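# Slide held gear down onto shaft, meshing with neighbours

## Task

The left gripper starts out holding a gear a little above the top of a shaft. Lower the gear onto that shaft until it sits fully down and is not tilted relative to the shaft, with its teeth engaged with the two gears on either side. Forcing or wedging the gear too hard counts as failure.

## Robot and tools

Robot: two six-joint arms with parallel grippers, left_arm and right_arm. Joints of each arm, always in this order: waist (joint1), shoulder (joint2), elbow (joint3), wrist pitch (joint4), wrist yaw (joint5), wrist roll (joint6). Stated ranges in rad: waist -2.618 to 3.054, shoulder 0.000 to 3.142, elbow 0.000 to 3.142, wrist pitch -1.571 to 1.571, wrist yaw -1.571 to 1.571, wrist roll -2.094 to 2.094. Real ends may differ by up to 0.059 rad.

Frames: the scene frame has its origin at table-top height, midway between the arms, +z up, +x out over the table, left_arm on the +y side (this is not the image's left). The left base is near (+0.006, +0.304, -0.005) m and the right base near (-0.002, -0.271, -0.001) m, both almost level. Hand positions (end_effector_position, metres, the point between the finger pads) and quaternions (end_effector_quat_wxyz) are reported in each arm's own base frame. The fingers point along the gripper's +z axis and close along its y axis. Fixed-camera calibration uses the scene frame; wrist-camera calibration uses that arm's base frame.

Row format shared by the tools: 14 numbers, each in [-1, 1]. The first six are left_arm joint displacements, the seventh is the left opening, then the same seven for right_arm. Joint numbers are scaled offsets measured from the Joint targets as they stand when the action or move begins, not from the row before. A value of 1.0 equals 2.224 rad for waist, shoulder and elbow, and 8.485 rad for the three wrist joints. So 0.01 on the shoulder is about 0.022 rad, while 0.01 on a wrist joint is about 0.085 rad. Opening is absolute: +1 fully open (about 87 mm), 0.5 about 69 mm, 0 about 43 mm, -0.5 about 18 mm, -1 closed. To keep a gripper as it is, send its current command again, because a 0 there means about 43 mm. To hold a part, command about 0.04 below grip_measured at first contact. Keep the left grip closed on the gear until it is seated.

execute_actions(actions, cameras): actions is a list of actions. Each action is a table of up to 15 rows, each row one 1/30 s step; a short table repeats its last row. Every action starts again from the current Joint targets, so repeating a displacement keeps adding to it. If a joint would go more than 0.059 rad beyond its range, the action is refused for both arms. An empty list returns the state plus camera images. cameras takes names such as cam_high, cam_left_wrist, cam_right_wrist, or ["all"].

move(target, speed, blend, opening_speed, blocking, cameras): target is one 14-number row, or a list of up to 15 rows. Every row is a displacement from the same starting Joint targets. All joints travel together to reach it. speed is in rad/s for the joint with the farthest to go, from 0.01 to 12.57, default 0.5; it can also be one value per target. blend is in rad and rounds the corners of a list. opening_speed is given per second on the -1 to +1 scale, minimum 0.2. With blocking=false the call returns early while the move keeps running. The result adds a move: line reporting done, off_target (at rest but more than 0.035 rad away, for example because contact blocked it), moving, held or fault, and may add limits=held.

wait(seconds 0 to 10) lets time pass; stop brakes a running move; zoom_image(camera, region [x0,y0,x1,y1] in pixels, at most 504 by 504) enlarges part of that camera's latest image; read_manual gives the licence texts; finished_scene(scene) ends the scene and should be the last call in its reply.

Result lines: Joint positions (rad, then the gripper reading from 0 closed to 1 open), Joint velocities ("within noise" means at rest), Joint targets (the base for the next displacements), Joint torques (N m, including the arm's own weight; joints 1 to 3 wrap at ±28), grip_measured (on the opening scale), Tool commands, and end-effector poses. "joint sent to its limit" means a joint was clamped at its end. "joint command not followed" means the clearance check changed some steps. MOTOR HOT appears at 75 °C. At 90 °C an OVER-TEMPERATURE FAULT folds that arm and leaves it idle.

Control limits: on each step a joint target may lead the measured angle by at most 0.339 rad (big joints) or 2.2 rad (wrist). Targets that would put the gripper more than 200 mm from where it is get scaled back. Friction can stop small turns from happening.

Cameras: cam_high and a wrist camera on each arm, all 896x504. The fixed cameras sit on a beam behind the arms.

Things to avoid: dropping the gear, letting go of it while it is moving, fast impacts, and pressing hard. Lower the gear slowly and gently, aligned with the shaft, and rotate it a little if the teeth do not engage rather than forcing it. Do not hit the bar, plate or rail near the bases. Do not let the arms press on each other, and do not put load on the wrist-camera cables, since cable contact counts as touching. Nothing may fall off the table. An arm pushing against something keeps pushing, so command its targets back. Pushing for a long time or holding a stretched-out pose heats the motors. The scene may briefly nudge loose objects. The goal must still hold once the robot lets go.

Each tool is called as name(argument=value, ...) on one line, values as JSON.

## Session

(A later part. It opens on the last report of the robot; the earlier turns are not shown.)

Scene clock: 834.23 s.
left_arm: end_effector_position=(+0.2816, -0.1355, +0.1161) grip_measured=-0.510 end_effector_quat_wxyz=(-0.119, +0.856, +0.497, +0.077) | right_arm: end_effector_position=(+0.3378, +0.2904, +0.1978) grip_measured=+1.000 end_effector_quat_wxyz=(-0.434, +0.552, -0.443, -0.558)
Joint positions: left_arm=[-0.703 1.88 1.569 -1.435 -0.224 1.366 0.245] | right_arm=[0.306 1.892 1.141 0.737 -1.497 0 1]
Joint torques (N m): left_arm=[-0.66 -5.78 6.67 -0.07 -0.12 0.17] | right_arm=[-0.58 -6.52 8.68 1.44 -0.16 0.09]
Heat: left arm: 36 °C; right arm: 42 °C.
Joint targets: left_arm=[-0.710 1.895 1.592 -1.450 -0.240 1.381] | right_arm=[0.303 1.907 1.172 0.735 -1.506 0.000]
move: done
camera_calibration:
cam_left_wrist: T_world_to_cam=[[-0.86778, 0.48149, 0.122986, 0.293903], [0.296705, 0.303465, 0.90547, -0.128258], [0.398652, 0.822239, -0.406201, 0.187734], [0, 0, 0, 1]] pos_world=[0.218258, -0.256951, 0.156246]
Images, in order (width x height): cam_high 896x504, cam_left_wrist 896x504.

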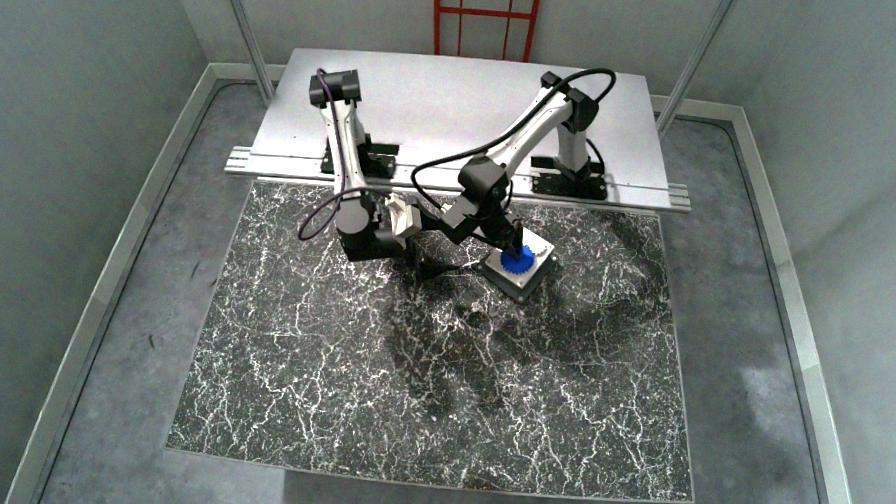

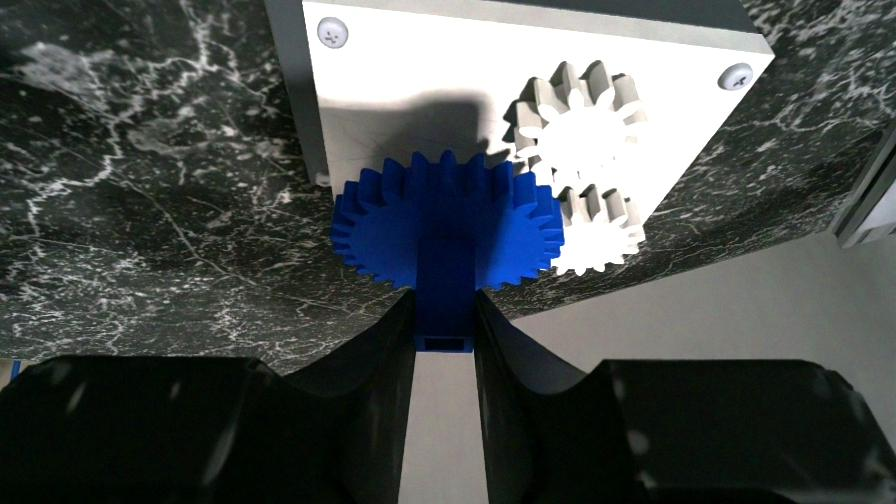

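move(target=[-0.0022,-0.009,-0.0355,0.0073,0,0,-1,0,0,0,0,0,0,1], speed=0.05, cameras=["cam_left_wrist"])

zoom_image(camera="cam_left_wrist", region=[320, 120, 660, 320])

Scene clock: 848.63 s.
left_arm: end_effector_position=(+0.2816, -0.1355, +0.1161) grip_measured=-0.510 end_effector_quat_wxyz=(-0.119, +0.856, +0.497, +0.077) | right_arm: end_effector_position=(+0.3378, +0.2904, +0.1978) grip_measured=+1.000 end_effector_quat_wxyz=(-0.434, +0.552, -0.443, -0.558)
Joint positions: left_arm=[-0.703 1.88 1.569 -1.435 -0.224 1.366 0.245] | right_arm=[0.306 1.892 1.141 0.737 -1.497 0 1]
Joint torques (N m): left_arm=[-0.1 -7.01 4.88 0.08 0.05 -0.02] | right_arm=[-0.58 -6.52 8.68 1.44 -0.16 0.09]
Heat: left arm: 36 °C; right arm: 42 °C.
Joint targets: left_arm=[-0.703 1.880 1.569 -1.435 -0.224 1.366] | right_arm=[0.303 1.907 1.172 0.735 -1.506 0.000]
move: held (left_arm; a check stopped the path); limits=held; left_arm: the elbow is farthest, 0.056 rad from its target
joint command not followed: on one or more control steps a check withheld the commanded joint targets of the left arm, and it was not sent them on those steps.
cause: the commanded joint targets, or the way to them, would bring a part of the robot too close to another arm (this arm's wrist (the part past the wrist pitch) and the right arm's fingers, at the place that arm is still heading or pushing toward).
camera_calibration:
cam_left_wrist: T_world_to_cam=[[-0.86778, 0.48149, 0.122986, 0.293903], [0.296705, 0.303465, 0.90547, -0.128258], [0.398652, 0.822239, -0.406201, 0.187734], [0, 0, 0, 1]] pos_world=[0.218258, -0.256951, 0.156246]
Images, in order (width x height): cam_left_wrist 896x504.

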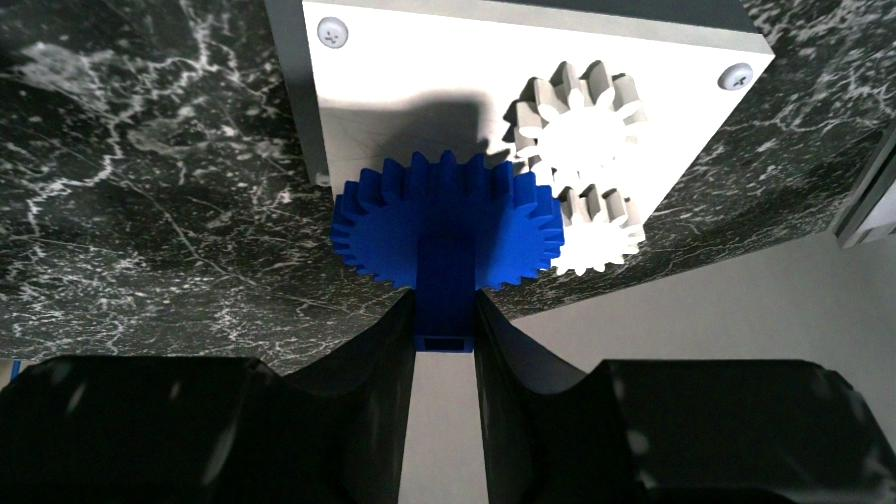

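Scaled by 1.482 from the camera's 896x504 image, which has a finer 1280x720 frame.

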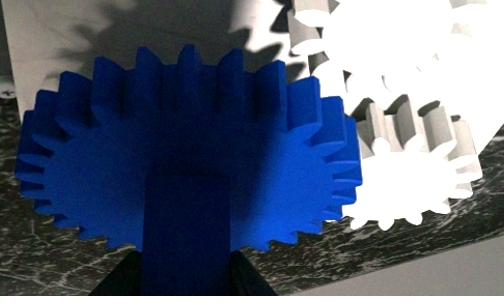

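move(target=[0,0,0,0,0,0,-1,-0.2,0,0,0,0,0,1], speed=0.8)

move(target=[-0.0054,-0.0022,-0.0252,0.0055,0,0,-1,0,0,0,0,0,0,1], speed=0.05, cameras=["all"])

zoom_image(camera="cam_left_wrist", region=[320, 120, 660, 320])

zoom_image(camera="cam_high", region=[480, 220, 560, 300])

Scene clock: 855.00 s.
left_arm: end_effector_position=(+0.2816, -0.1355, +0.1161) grip_measured=-0.510 end_effector_quat_wxyz=(-0.119, +0.856, +0.497, +0.077) | right_arm: end_effector_position=(+0.4305, +0.1131, +0.1977) grip_measured=+1.000 end_effector_quat_wxyz=(+0.548, -0.439, +0.555, +0.446)
Joint positions: left_arm=[-0.703 1.88 1.569 -1.435 -0.224 1.366 0.245] | right_arm=[-0.147 1.892 1.141 0.736 -1.5 0 1]
Joint torques (N m): left_arm=[-0.1 -7.05 4.88 0.07 0.03 -0.03] | right_arm=[0.21 -6.52 8.68 1.44 -0.14 0.09]
Heat: left arm: 37 °C; right arm: 42 °C.
Joint targets: left_arm=[-0.703 1.880 1.569 -1.435 -0.224 1.366] | right_arm=[-0.142 1.907 1.172 0.735 -1.506 0.000]
move: done

Scene clock: 856.40 s.
left_arm: end_effector_position=(+0.2793, -0.1340, +0.1050) grip_measured=-0.510 end_effector_quat_wxyz=(-0.124, +0.857, +0.494, +0.079) | right_arm: end_effector_position=(+0.4305, +0.1131, +0.1977) grip_measured=+1.000 end_effector_quat_wxyz=(+0.548, -0.439, +0.555, +0.446)
Joint positions: left_arm=[-0.708 1.88 1.521 -1.396 -0.231 1.366 0.245] | right_arm=[-0.147 1.892 1.141 0.736 -1.5 0 1]
Joint torques (N m): left_arm=[-0.81 -7.28 4.25 0.11 0.11 -0.03] | right_arm=[0.2 -6.53 8.66 1.44 -0.14 0.09]
Heat: left arm: 37 °C; right arm: 42 °C.
Joint targets: left_arm=[-0.715 1.876 1.513 -1.389 -0.224 1.366] | right_arm=[-0.142 1.907 1.172 0.735 -1.506 0.000]
move: done
camera_calibration:
cam_left_wrist: T_world_to_cam=[[-0.864475, 0.485529, 0.130173, 0.291411], [0.300465, 0.291488, 0.908161, -0.120951], [0.402995, 0.824194, -0.397868, 0.181125], [0, 0, 0, 1]] pos_world=[0.215267, -0.255515, 0.143973]
cam_right_wrist: T_world_to_cam=[[0.977206, -0.212154, -0.00772625, -0.397121], [-0.166365, -0.742672, -0.648661, 0.304067], [0.131878, 0.635161, -0.761038, 0.166931], [0, 0, 0, 1]] pos_world=[0.416641, 0.0355435, 0.321209]

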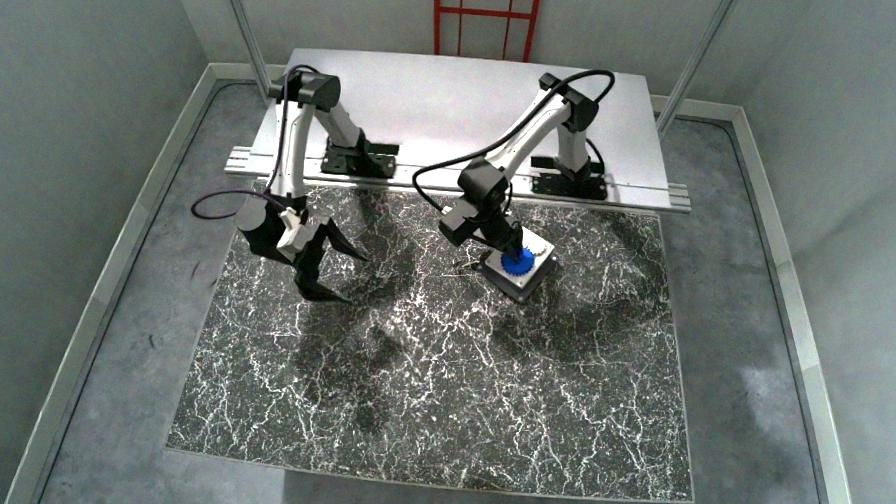

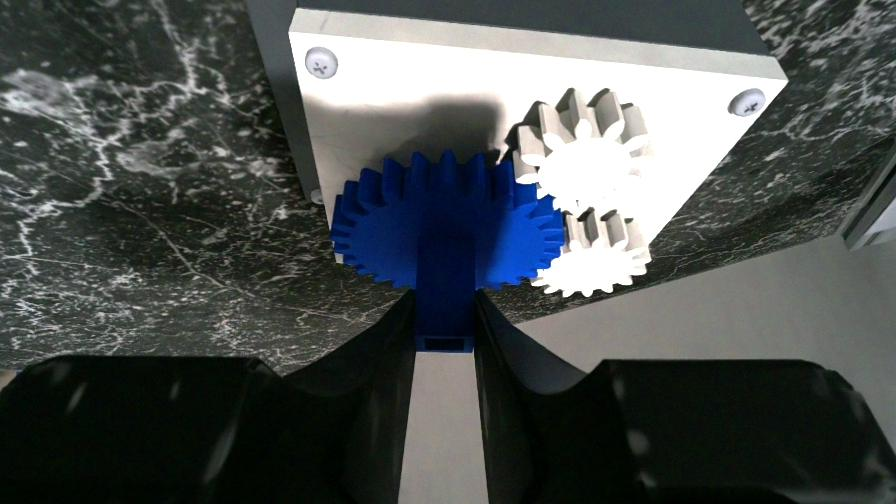

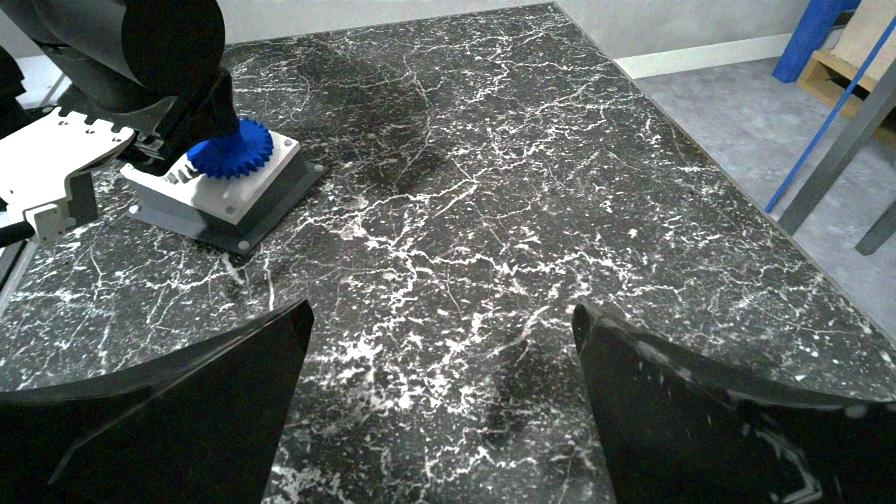

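Scaled by 1.482 from the camera's 896x504 image, which has a finer 1280x720 frame.

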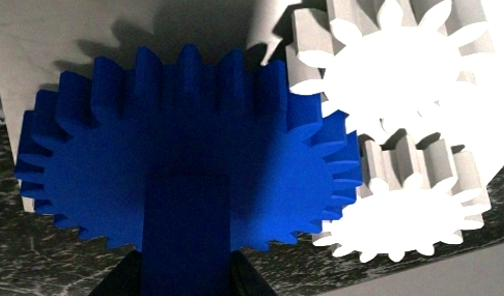

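Scaled by 6.300 from the camera's 896x504 image, which has a finer 1280x720 frame.

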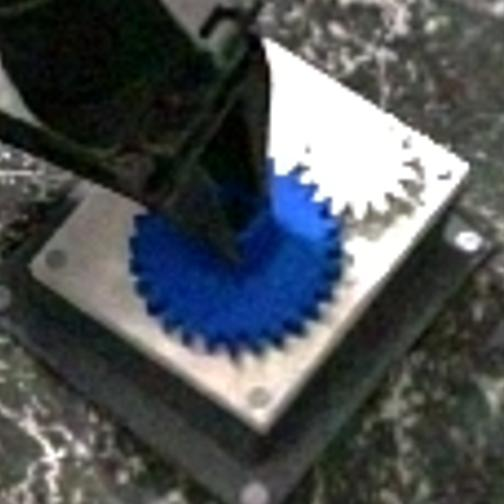

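zoom_image(camera="cam_right_wrist", region=[110, 90, 350, 260])

move(target=[0.0011,-0.0011,-0.012,0.0028,0,0,-1,0,0,0,0,0,0,1], speed=0.05, cameras=["all"])

zoom_image(camera="cam_left_wrist", region=[320, 120, 660, 320])

zoom_image(camera="cam_right_wrist", region=[110, 90, 350, 260])

Scaled by 2.100 from the camera's 896x504 image, which has a finer 1280x720 frame.

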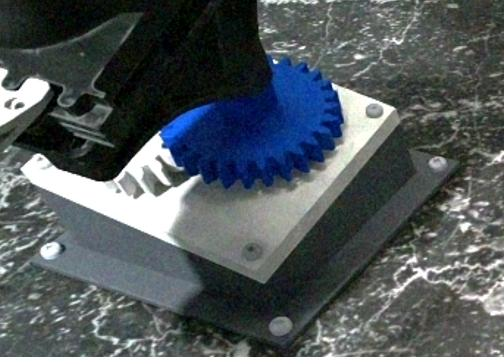

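Scene clock: 863.43 s.
left_arm: end_effector_position=(+0.2792, -0.1335, +0.1014) grip_measured=-0.510 end_effector_quat_wxyz=(-0.125, +0.857, +0.493, +0.082) | right_arm: end_effector_position=(+0.4305, +0.1131, +0.1977) grip_measured=+1.000 end_effector_quat_wxyz=(+0.548, -0.439, +0.555, +0.446)
Joint positions: left_arm=[-0.711 1.88 1.505 -1.38 -0.237 1.366 0.245] | right_arm=[-0.147 1.892 1.141 0.736 -1.5 0 1]
Joint torques (N m): left_arm=[-0.29 -7.49 3.4 0.19 0.15 -0.02] | right_arm=[0.2 -6.52 8.68 1.44 -0.14 0.09]
Heat: left arm: 37 °C; right arm: 42 °C.
Joint targets: left_arm=[-0.713 1.873 1.486 -1.365 -0.224 1.366] | right_arm=[-0.142 1.907 1.172 0.735 -1.506 0.000]
move: done
camera_calibration:
cam_left_wrist: T_world_to_cam=[[-0.86325, 0.487799, 0.129814, 0.291509], [0.298632, 0.286195, 0.910446, -0.118187], [0.406962, 0.824709, -0.39273, 0.177792], [0, 0, 0, 1]] pos_world=[0.214585, -0.255, 0.139585]
cam_right_wrist: T_world_to_cam=[[0.977206, -0.212154, -0.00772625, -0.397121], [-0.166365, -0.742672, -0.648661, 0.304067], [0.131878, 0.635161, -0.761038, 0.166931], [0, 0, 0, 1]] pos_world=[0.416641, 0.0355435, 0.321209]

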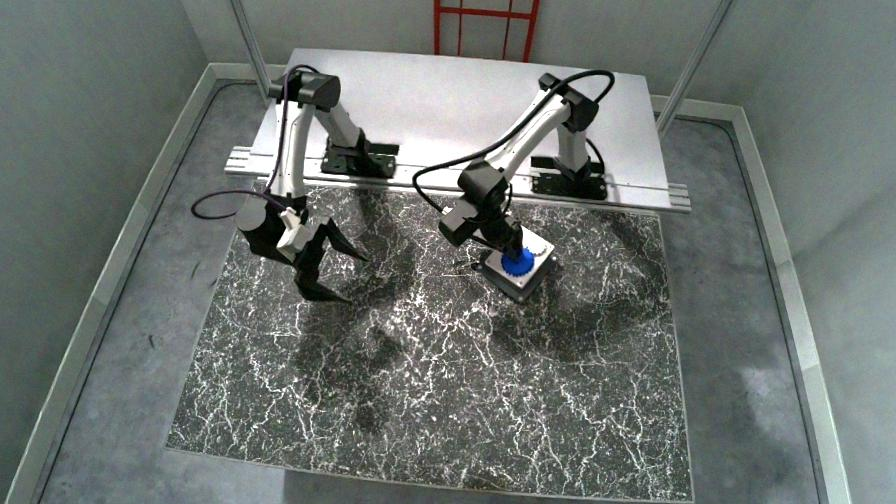

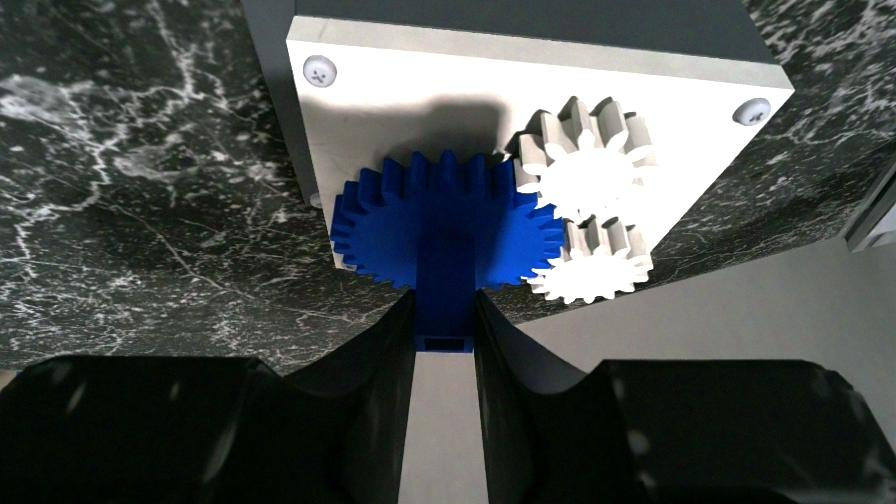

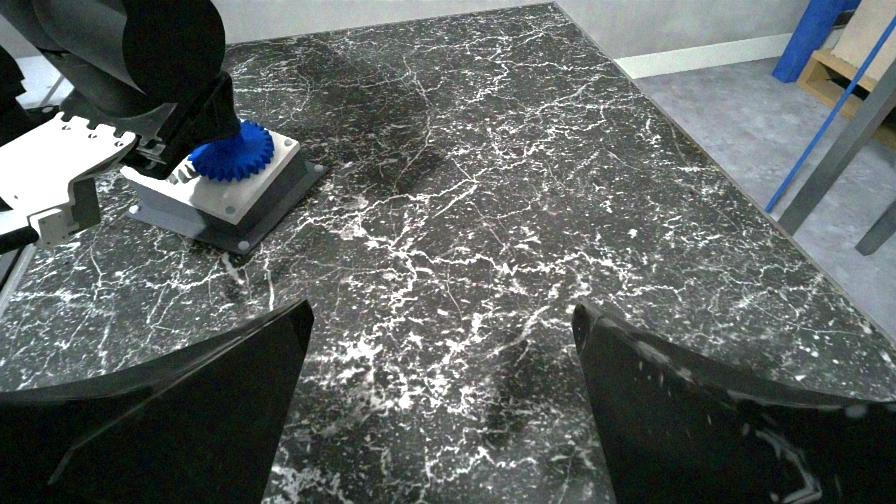

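Scaled by 1.482 from the camera's 896x504 image, which has a finer 1280x720 frame.

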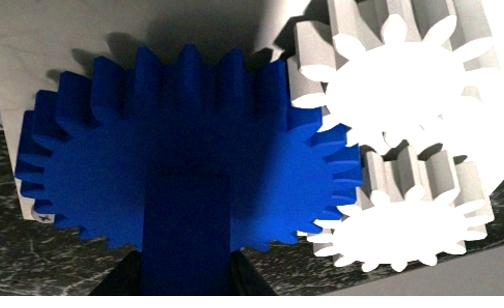

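Scaled by 2.100 from the camera's 896x504 image, which has a finer 1280x720 frame.

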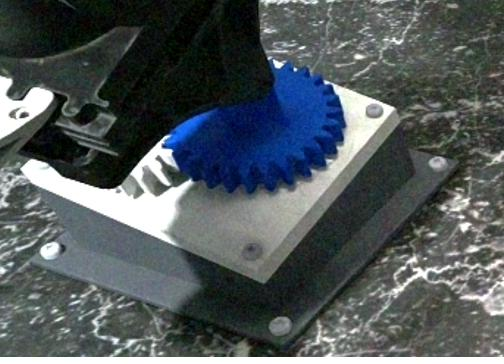

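move(target=[-0.001,-0.0011,-0.010,0.0024,-0.0014,0,-1,0,0,0,0,0,0,1], speed=0.05)

move(target=[0,-0.0011,-0.010,0.0024,-0.0008,0,-1,0,0,0,0,0,0,1], speed=0.05, cameras=["cam_left_wrist","cam_right_wrist"])

zoom_image(camera="cam_left_wrist", region=[320, 120, 660, 320])

zoom_image(camera="cam_right_wrist", region=[110, 90, 350, 260])

Scene clock: 872.57 s.
left_arm: end_effector_position=(+0.2797, -0.1335, +0.1006) grip_measured=-0.510 end_effector_quat_wxyz=(-0.126, +0.859, +0.488, +0.091) | right_arm: end_effector_position=(+0.4305, +0.1131, +0.1977) grip_measured=+1.000 end_effector_quat_wxyz=(+0.548, -0.439, +0.555, +0.446)
Joint positions: left_arm=[-0.719 1.877 1.492 -1.369 -0.255 1.366 0.245] | right_arm=[-0.147 1.892 1.141 0.736 -1.5 0 1]
Joint torques (N m): left_arm=[0.25 -7.39 2.77 0.32 0.24 -0.02] | right_arm=[0.2 -6.52 8.66 1.44 -0.14 0.09]
Heat: left arm: 38 °C; right arm: 42 °C.
Joint targets: left_arm=[-0.715 1.871 1.464 -1.345 -0.236 1.366] | right_arm=[-0.142 1.907 1.172 0.735 -1.506 0.000]
move: done

Scene clock: 873.30 s.
left_arm: end_effector_position=(+0.2793, -0.1332, +0.1003) grip_measured=-0.510 end_effector_quat_wxyz=(-0.123, +0.860, +0.486, +0.097) | right_arm: end_effector_position=(+0.4305, +0.1131, +0.1977) grip_measured=+1.000 end_effector_quat_wxyz=(+0.548, -0.439, +0.555, +0.446)
Joint positions: left_arm=[-0.723 1.866 1.475 -1.353 -0.263 1.366 0.245] | right_arm=[-0.147 1.892 1.141 0.736 -1.5 0 1]
Joint torques (N m): left_arm=[0.66 -6.67 2.26 0.36 0.25 -0.01] | right_arm=[0.21 -6.52 8.66 1.45 -0.14 0.09]
Heat: left arm: 38 °C; right arm: 42 °C.
Joint targets: left_arm=[-0.715 1.868 1.442 -1.324 -0.243 1.366] | right_arm=[-0.142 1.907 1.172 0.735 -1.506 0.000]
move: done
camera_calibration:
cam_left_wrist: T_world_to_cam=[[-0.857948, 0.501139, 0.113066, 0.29359], [0.279798, 0.271229, 0.920949, -0.115159], [0.430857, 0.821763, -0.372918, 0.168021], [0, 0, 0, 1]] pos_world=[0.211713, -0.253968, 0.135519]
cam_right_wrist: T_world_to_cam=[[0.977206, -0.212154, -0.00772625, -0.397121], [-0.166365, -0.742672, -0.648661, 0.304067], [0.131878, 0.635161, -0.761038, 0.166931], [0, 0, 0, 1]] pos_world=[0.416641, 0.0355435, 0.321209]
Images, in order (width x height): cam_left_wrist 896x504, cam_right_wrist 896x504.

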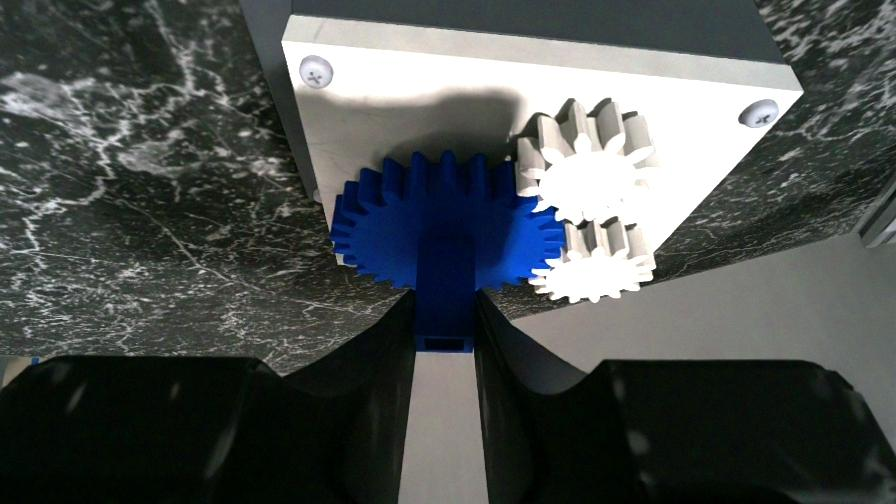

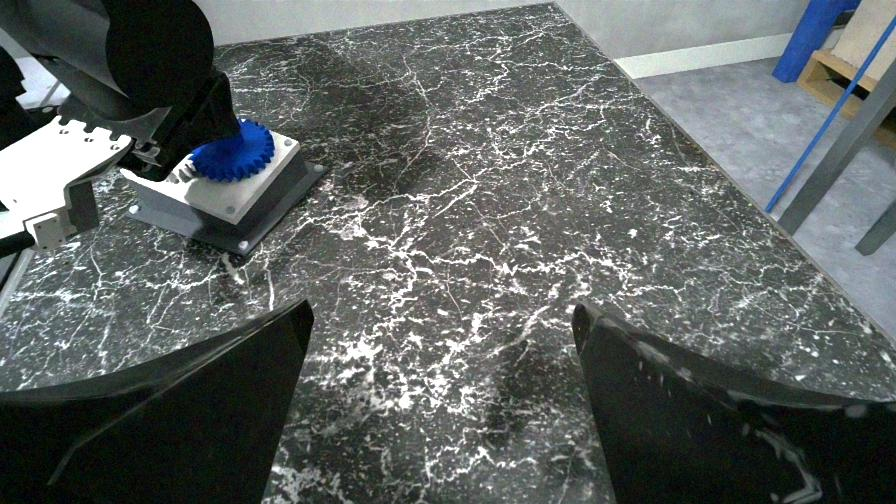

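Scaled by 1.482 from the camera's 896x504 image, which has a finer 1280x720 frame.

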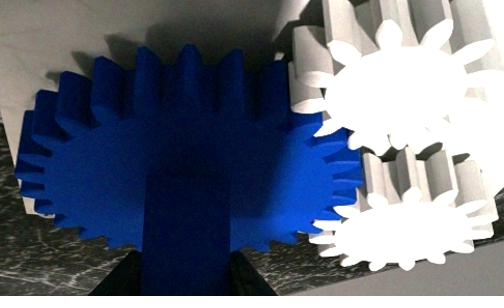

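Scaled by 2.100 from the camera's 896x504 image, which has a finer 1280x720 frame.

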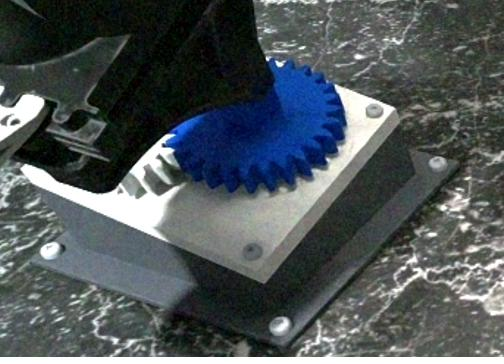

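move(target=[[0,0,0,0,0,0.004,-1,0,0,0,0,0,0,1],[0,0,0,0,0,-0.004,-1,0,0,0,0,0,0,1],[0,0,0,0,0,0,-1,0,0,0,0,0,0,1]], speed=0.1)

zoom_image(camera="cam_right_wrist", region=[180, 110, 290, 200])

Scene clock: 885.50 s.
left_arm: end_effector_position=(+0.2792, -0.1332, +0.1003) grip_measured=-0.510 end_effector_quat_wxyz=(-0.121, +0.856, +0.492, +0.098) | right_arm: end_effector_position=(+0.4305, +0.1131, +0.1977) grip_measured=+1.000 end_effector_quat_wxyz=(+0.548, -0.439, +0.555, +0.446)
Joint positions: left_arm=[-0.723 1.866 1.475 -1.351 -0.263 1.352 0.245] | right_arm=[-0.147 1.892 1.141 0.736 -1.5 0 1]
Joint torques (N m): left_arm=[0.61 -6.6 2.26 0.34 0.27 0.11] | right_arm=[0.18 -6.52 8.66 1.44 -0.14 0.09]
Heat: left arm: 37 °C; right arm: 42 °C.
Joint targets: left_arm=[-0.715 1.868 1.442 -1.324 -0.243 1.366] | right_arm=[-0.142 1.907 1.172 0.735 -1.506 0.000]
move: done

Scaled by 4.582 from the camera's 896x504 image, which has a finer 1280x720 frame.
This view is cut from an older image: the scene may have changed since it was taken.

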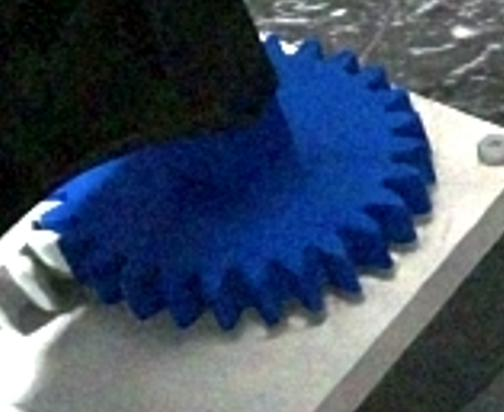

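move(target=[[-0.0036,-0.001,0.0148,-0.0032,-0.0024,-0.0017,-1,0,0,0,0,0,0,1],[-0.0036,-0.001,0.0148,-0.0032,-0.0024,-0.0017,-0.2,0,0,0,0,0,0,1]], speed=0.1, opening_speed=0.4, cameras=["all"])

zoom_image(camera="cam_left_wrist", region=[320, 120, 660, 320])

zoom_image(camera="cam_right_wrist", region=[110, 90, 350, 260])

Scene clock: 897.93 s.
left_arm: end_effector_position=(+0.2793, -0.1335, +0.1007) grip_measured=-0.200 end_effector_quat_wxyz=(-0.122, +0.857, +0.491, +0.100) | right_arm: end_effector_position=(+0.4305, +0.1131, +0.1977) grip_measured=+1.000 end_effector_quat_wxyz=(+0.548, -0.439, +0.555, +0.446)
Joint positions: left_arm=[-0.726 1.866 1.475 -1.351 -0.268 1.352 0.4] | right_arm=[-0.147 1.892 1.141 0.736 -1.5 0 1]
Joint torques (N m): left_arm=[0.2 -6.89 4.86 0.1 0.07 -0.02] | right_arm=[0.2 -6.53 8.68 1.44 -0.14 0.09]
Heat: left arm: 37 °C; right arm: 42 °C.
Joint targets: left_arm=[-0.723 1.866 1.475 -1.352 -0.263 1.351] | right_arm=[-0.142 1.907 1.172 0.735 -1.506 0.000]
move: done
camera_calibration:
cam_left_wrist: T_world_to_cam=[[-0.863428, 0.49314, 0.10632, 0.294859], [0.269217, 0.272193, 0.923815, -0.112647], [0.426631, 0.826271, -0.367781, 0.169696], [0, 0, 0, 1]] pos_world=[0.212519, -0.25496, 0.135126]
cam_right_wrist: T_world_to_cam=[[0.977206, -0.212154, -0.00772625, -0.397121], [-0.166365, -0.742672, -0.648661, 0.304067], [0.131878, 0.635161, -0.761038, 0.166931], [0, 0, 0, 1]] pos_world=[0.416641, 0.0355435, 0.321209]

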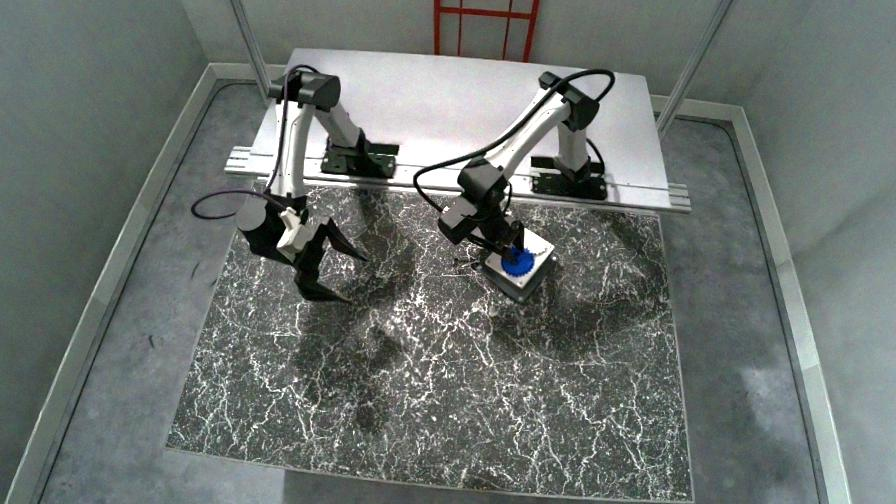

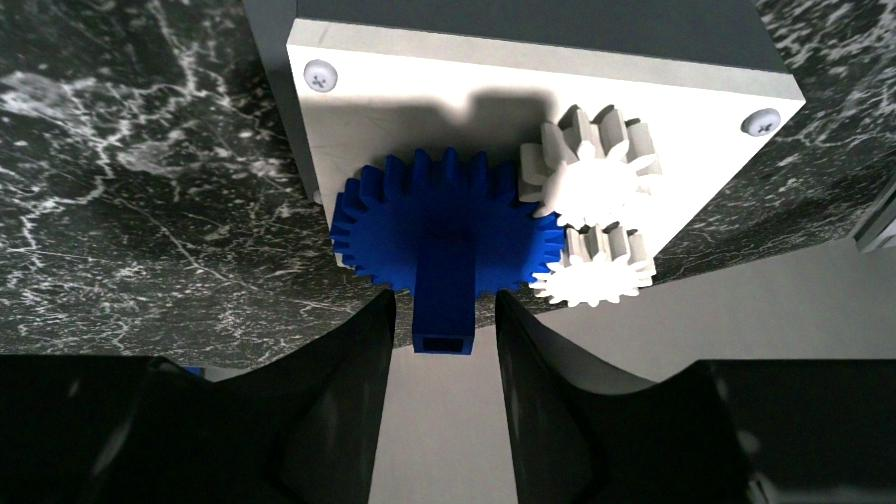

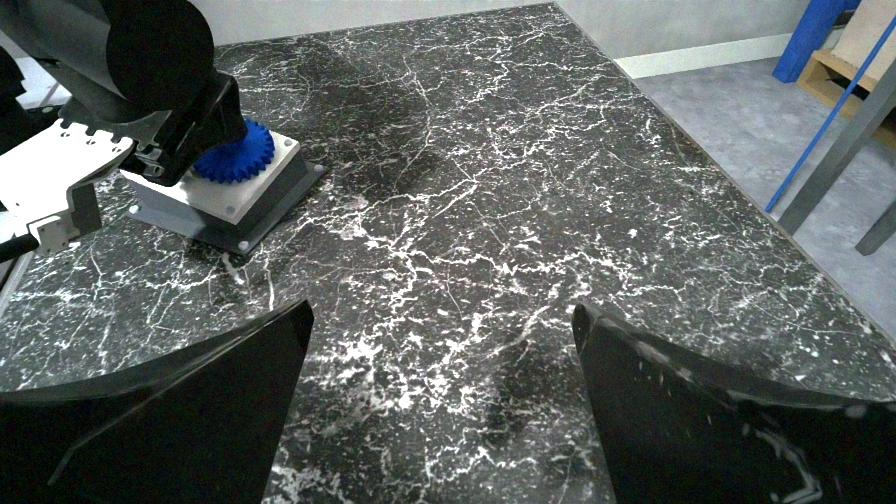

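Scaled by 1.482 from the camera's 896x504 image, which has a finer 1280x720 frame.

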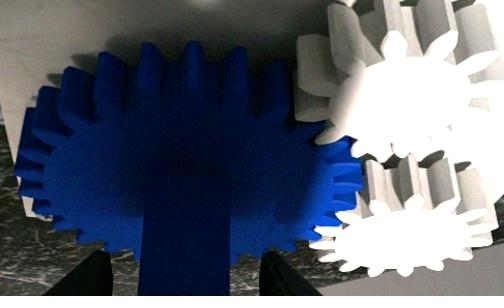

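Scaled by 2.100 from the camera's 896x504 image, which has a finer 1280x720 frame.

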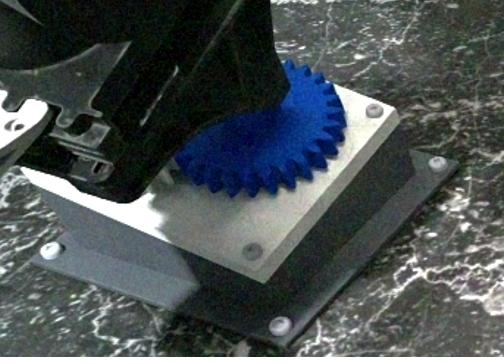

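move(target=[-0.0076,0.0072,0.080,-0.019,0,0,-0.2,0,0,0,0,0,0,1], speed=0.2, cameras=["all"])

zoom_image(camera="cam_left_wrist", region=[320, 0, 660, 250])

zoom_image(camera="cam_right_wrist", region=[110, 90, 350, 260])

Scene clock: 903.60 s.
left_arm: end_effector_position=(+0.2837, -0.1408, +0.1397) grip_measured=-0.200 end_effector_quat_wxyz=(-0.112, +0.859, +0.489, +0.104) | right_arm: end_effector_position=(+0.4305, +0.1131, +0.1977) grip_measured=+1.000 end_effector_quat_wxyz=(+0.548, -0.439, +0.555, +0.446)
Joint positions: left_arm=[-0.735 1.866 1.634 -1.49 -0.268 1.352 0.4] | right_arm=[-0.147 1.892 1.141 0.736 -1.5 0 1]
Joint torques (N m): left_arm=[-0.69 -5.64 6.39 -0.11 0.08 -0.05] | right_arm=[0.2 -6.52 8.68 1.44 -0.14 0.09]
Heat: left arm: 37 °C; right arm: 42 °C.
Joint targets: left_arm=[-0.740 1.882 1.653 -1.513 -0.263 1.351] | right_arm=[-0.142 1.907 1.172 0.735 -1.506 0.000]
move: done
camera_calibration:
cam_left_wrist: T_world_to_cam=[[-0.860708, 0.501619, 0.0869507, 0.301223], [0.257837, 0.282237, 0.924047, -0.143242], [0.438979, 0.817753, -0.372259, 0.184084], [0, 0, 0, 1]] pos_world=[0.215388, -0.261206, 0.174698]
cam_right_wrist: T_world_to_cam=[[0.977206, -0.212154, -0.00772625, -0.397121], [-0.166365, -0.742672, -0.648661, 0.304067], [0.131878, 0.635161, -0.761038, 0.166931], [0, 0, 0, 1]] pos_world=[0.416641, 0.0355435, 0.321209]

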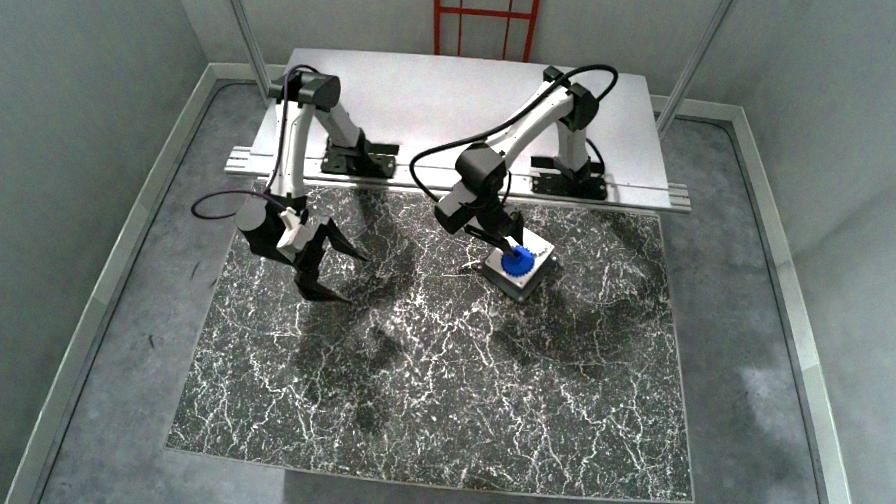

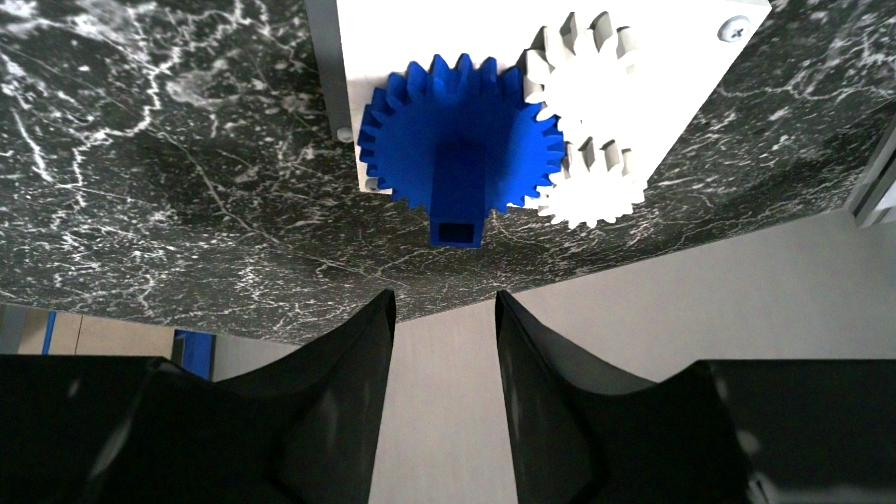

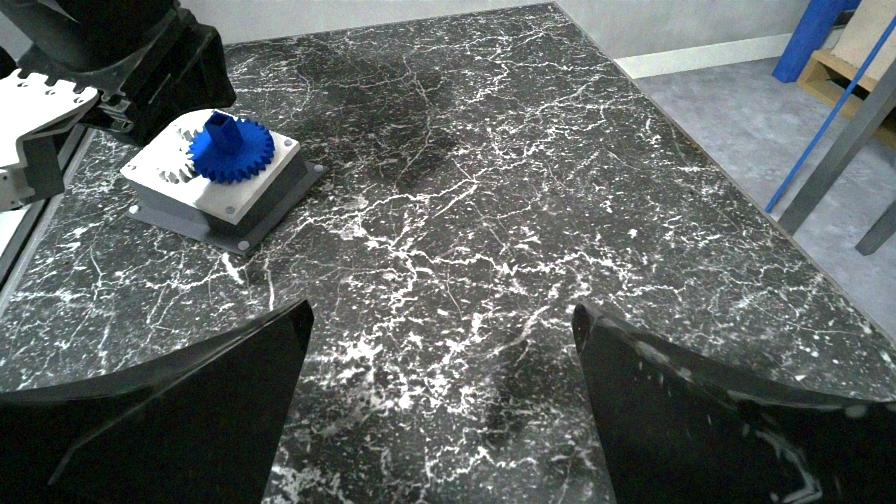

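Scaled by 1.482 from the camera's 896x504 image, which has a finer 1280x720 frame.

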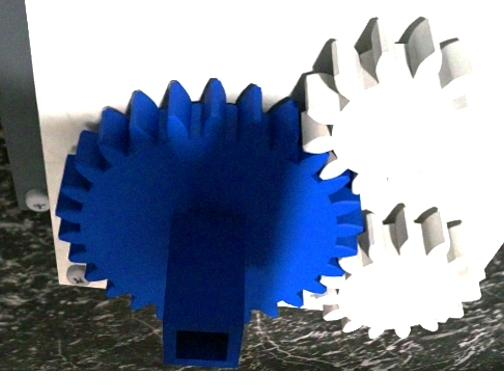

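Scaled by 2.100 from the camera's 896x504 image, which has a finer 1280x720 frame.

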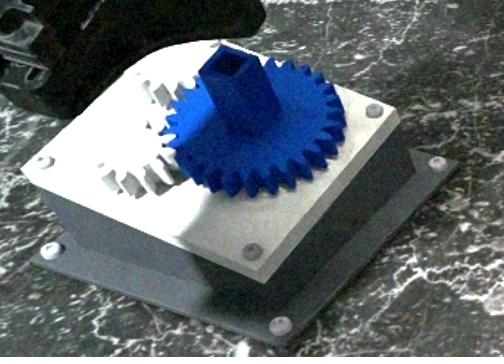

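finished_scene(scene=1)

The scene is finished: the task was done.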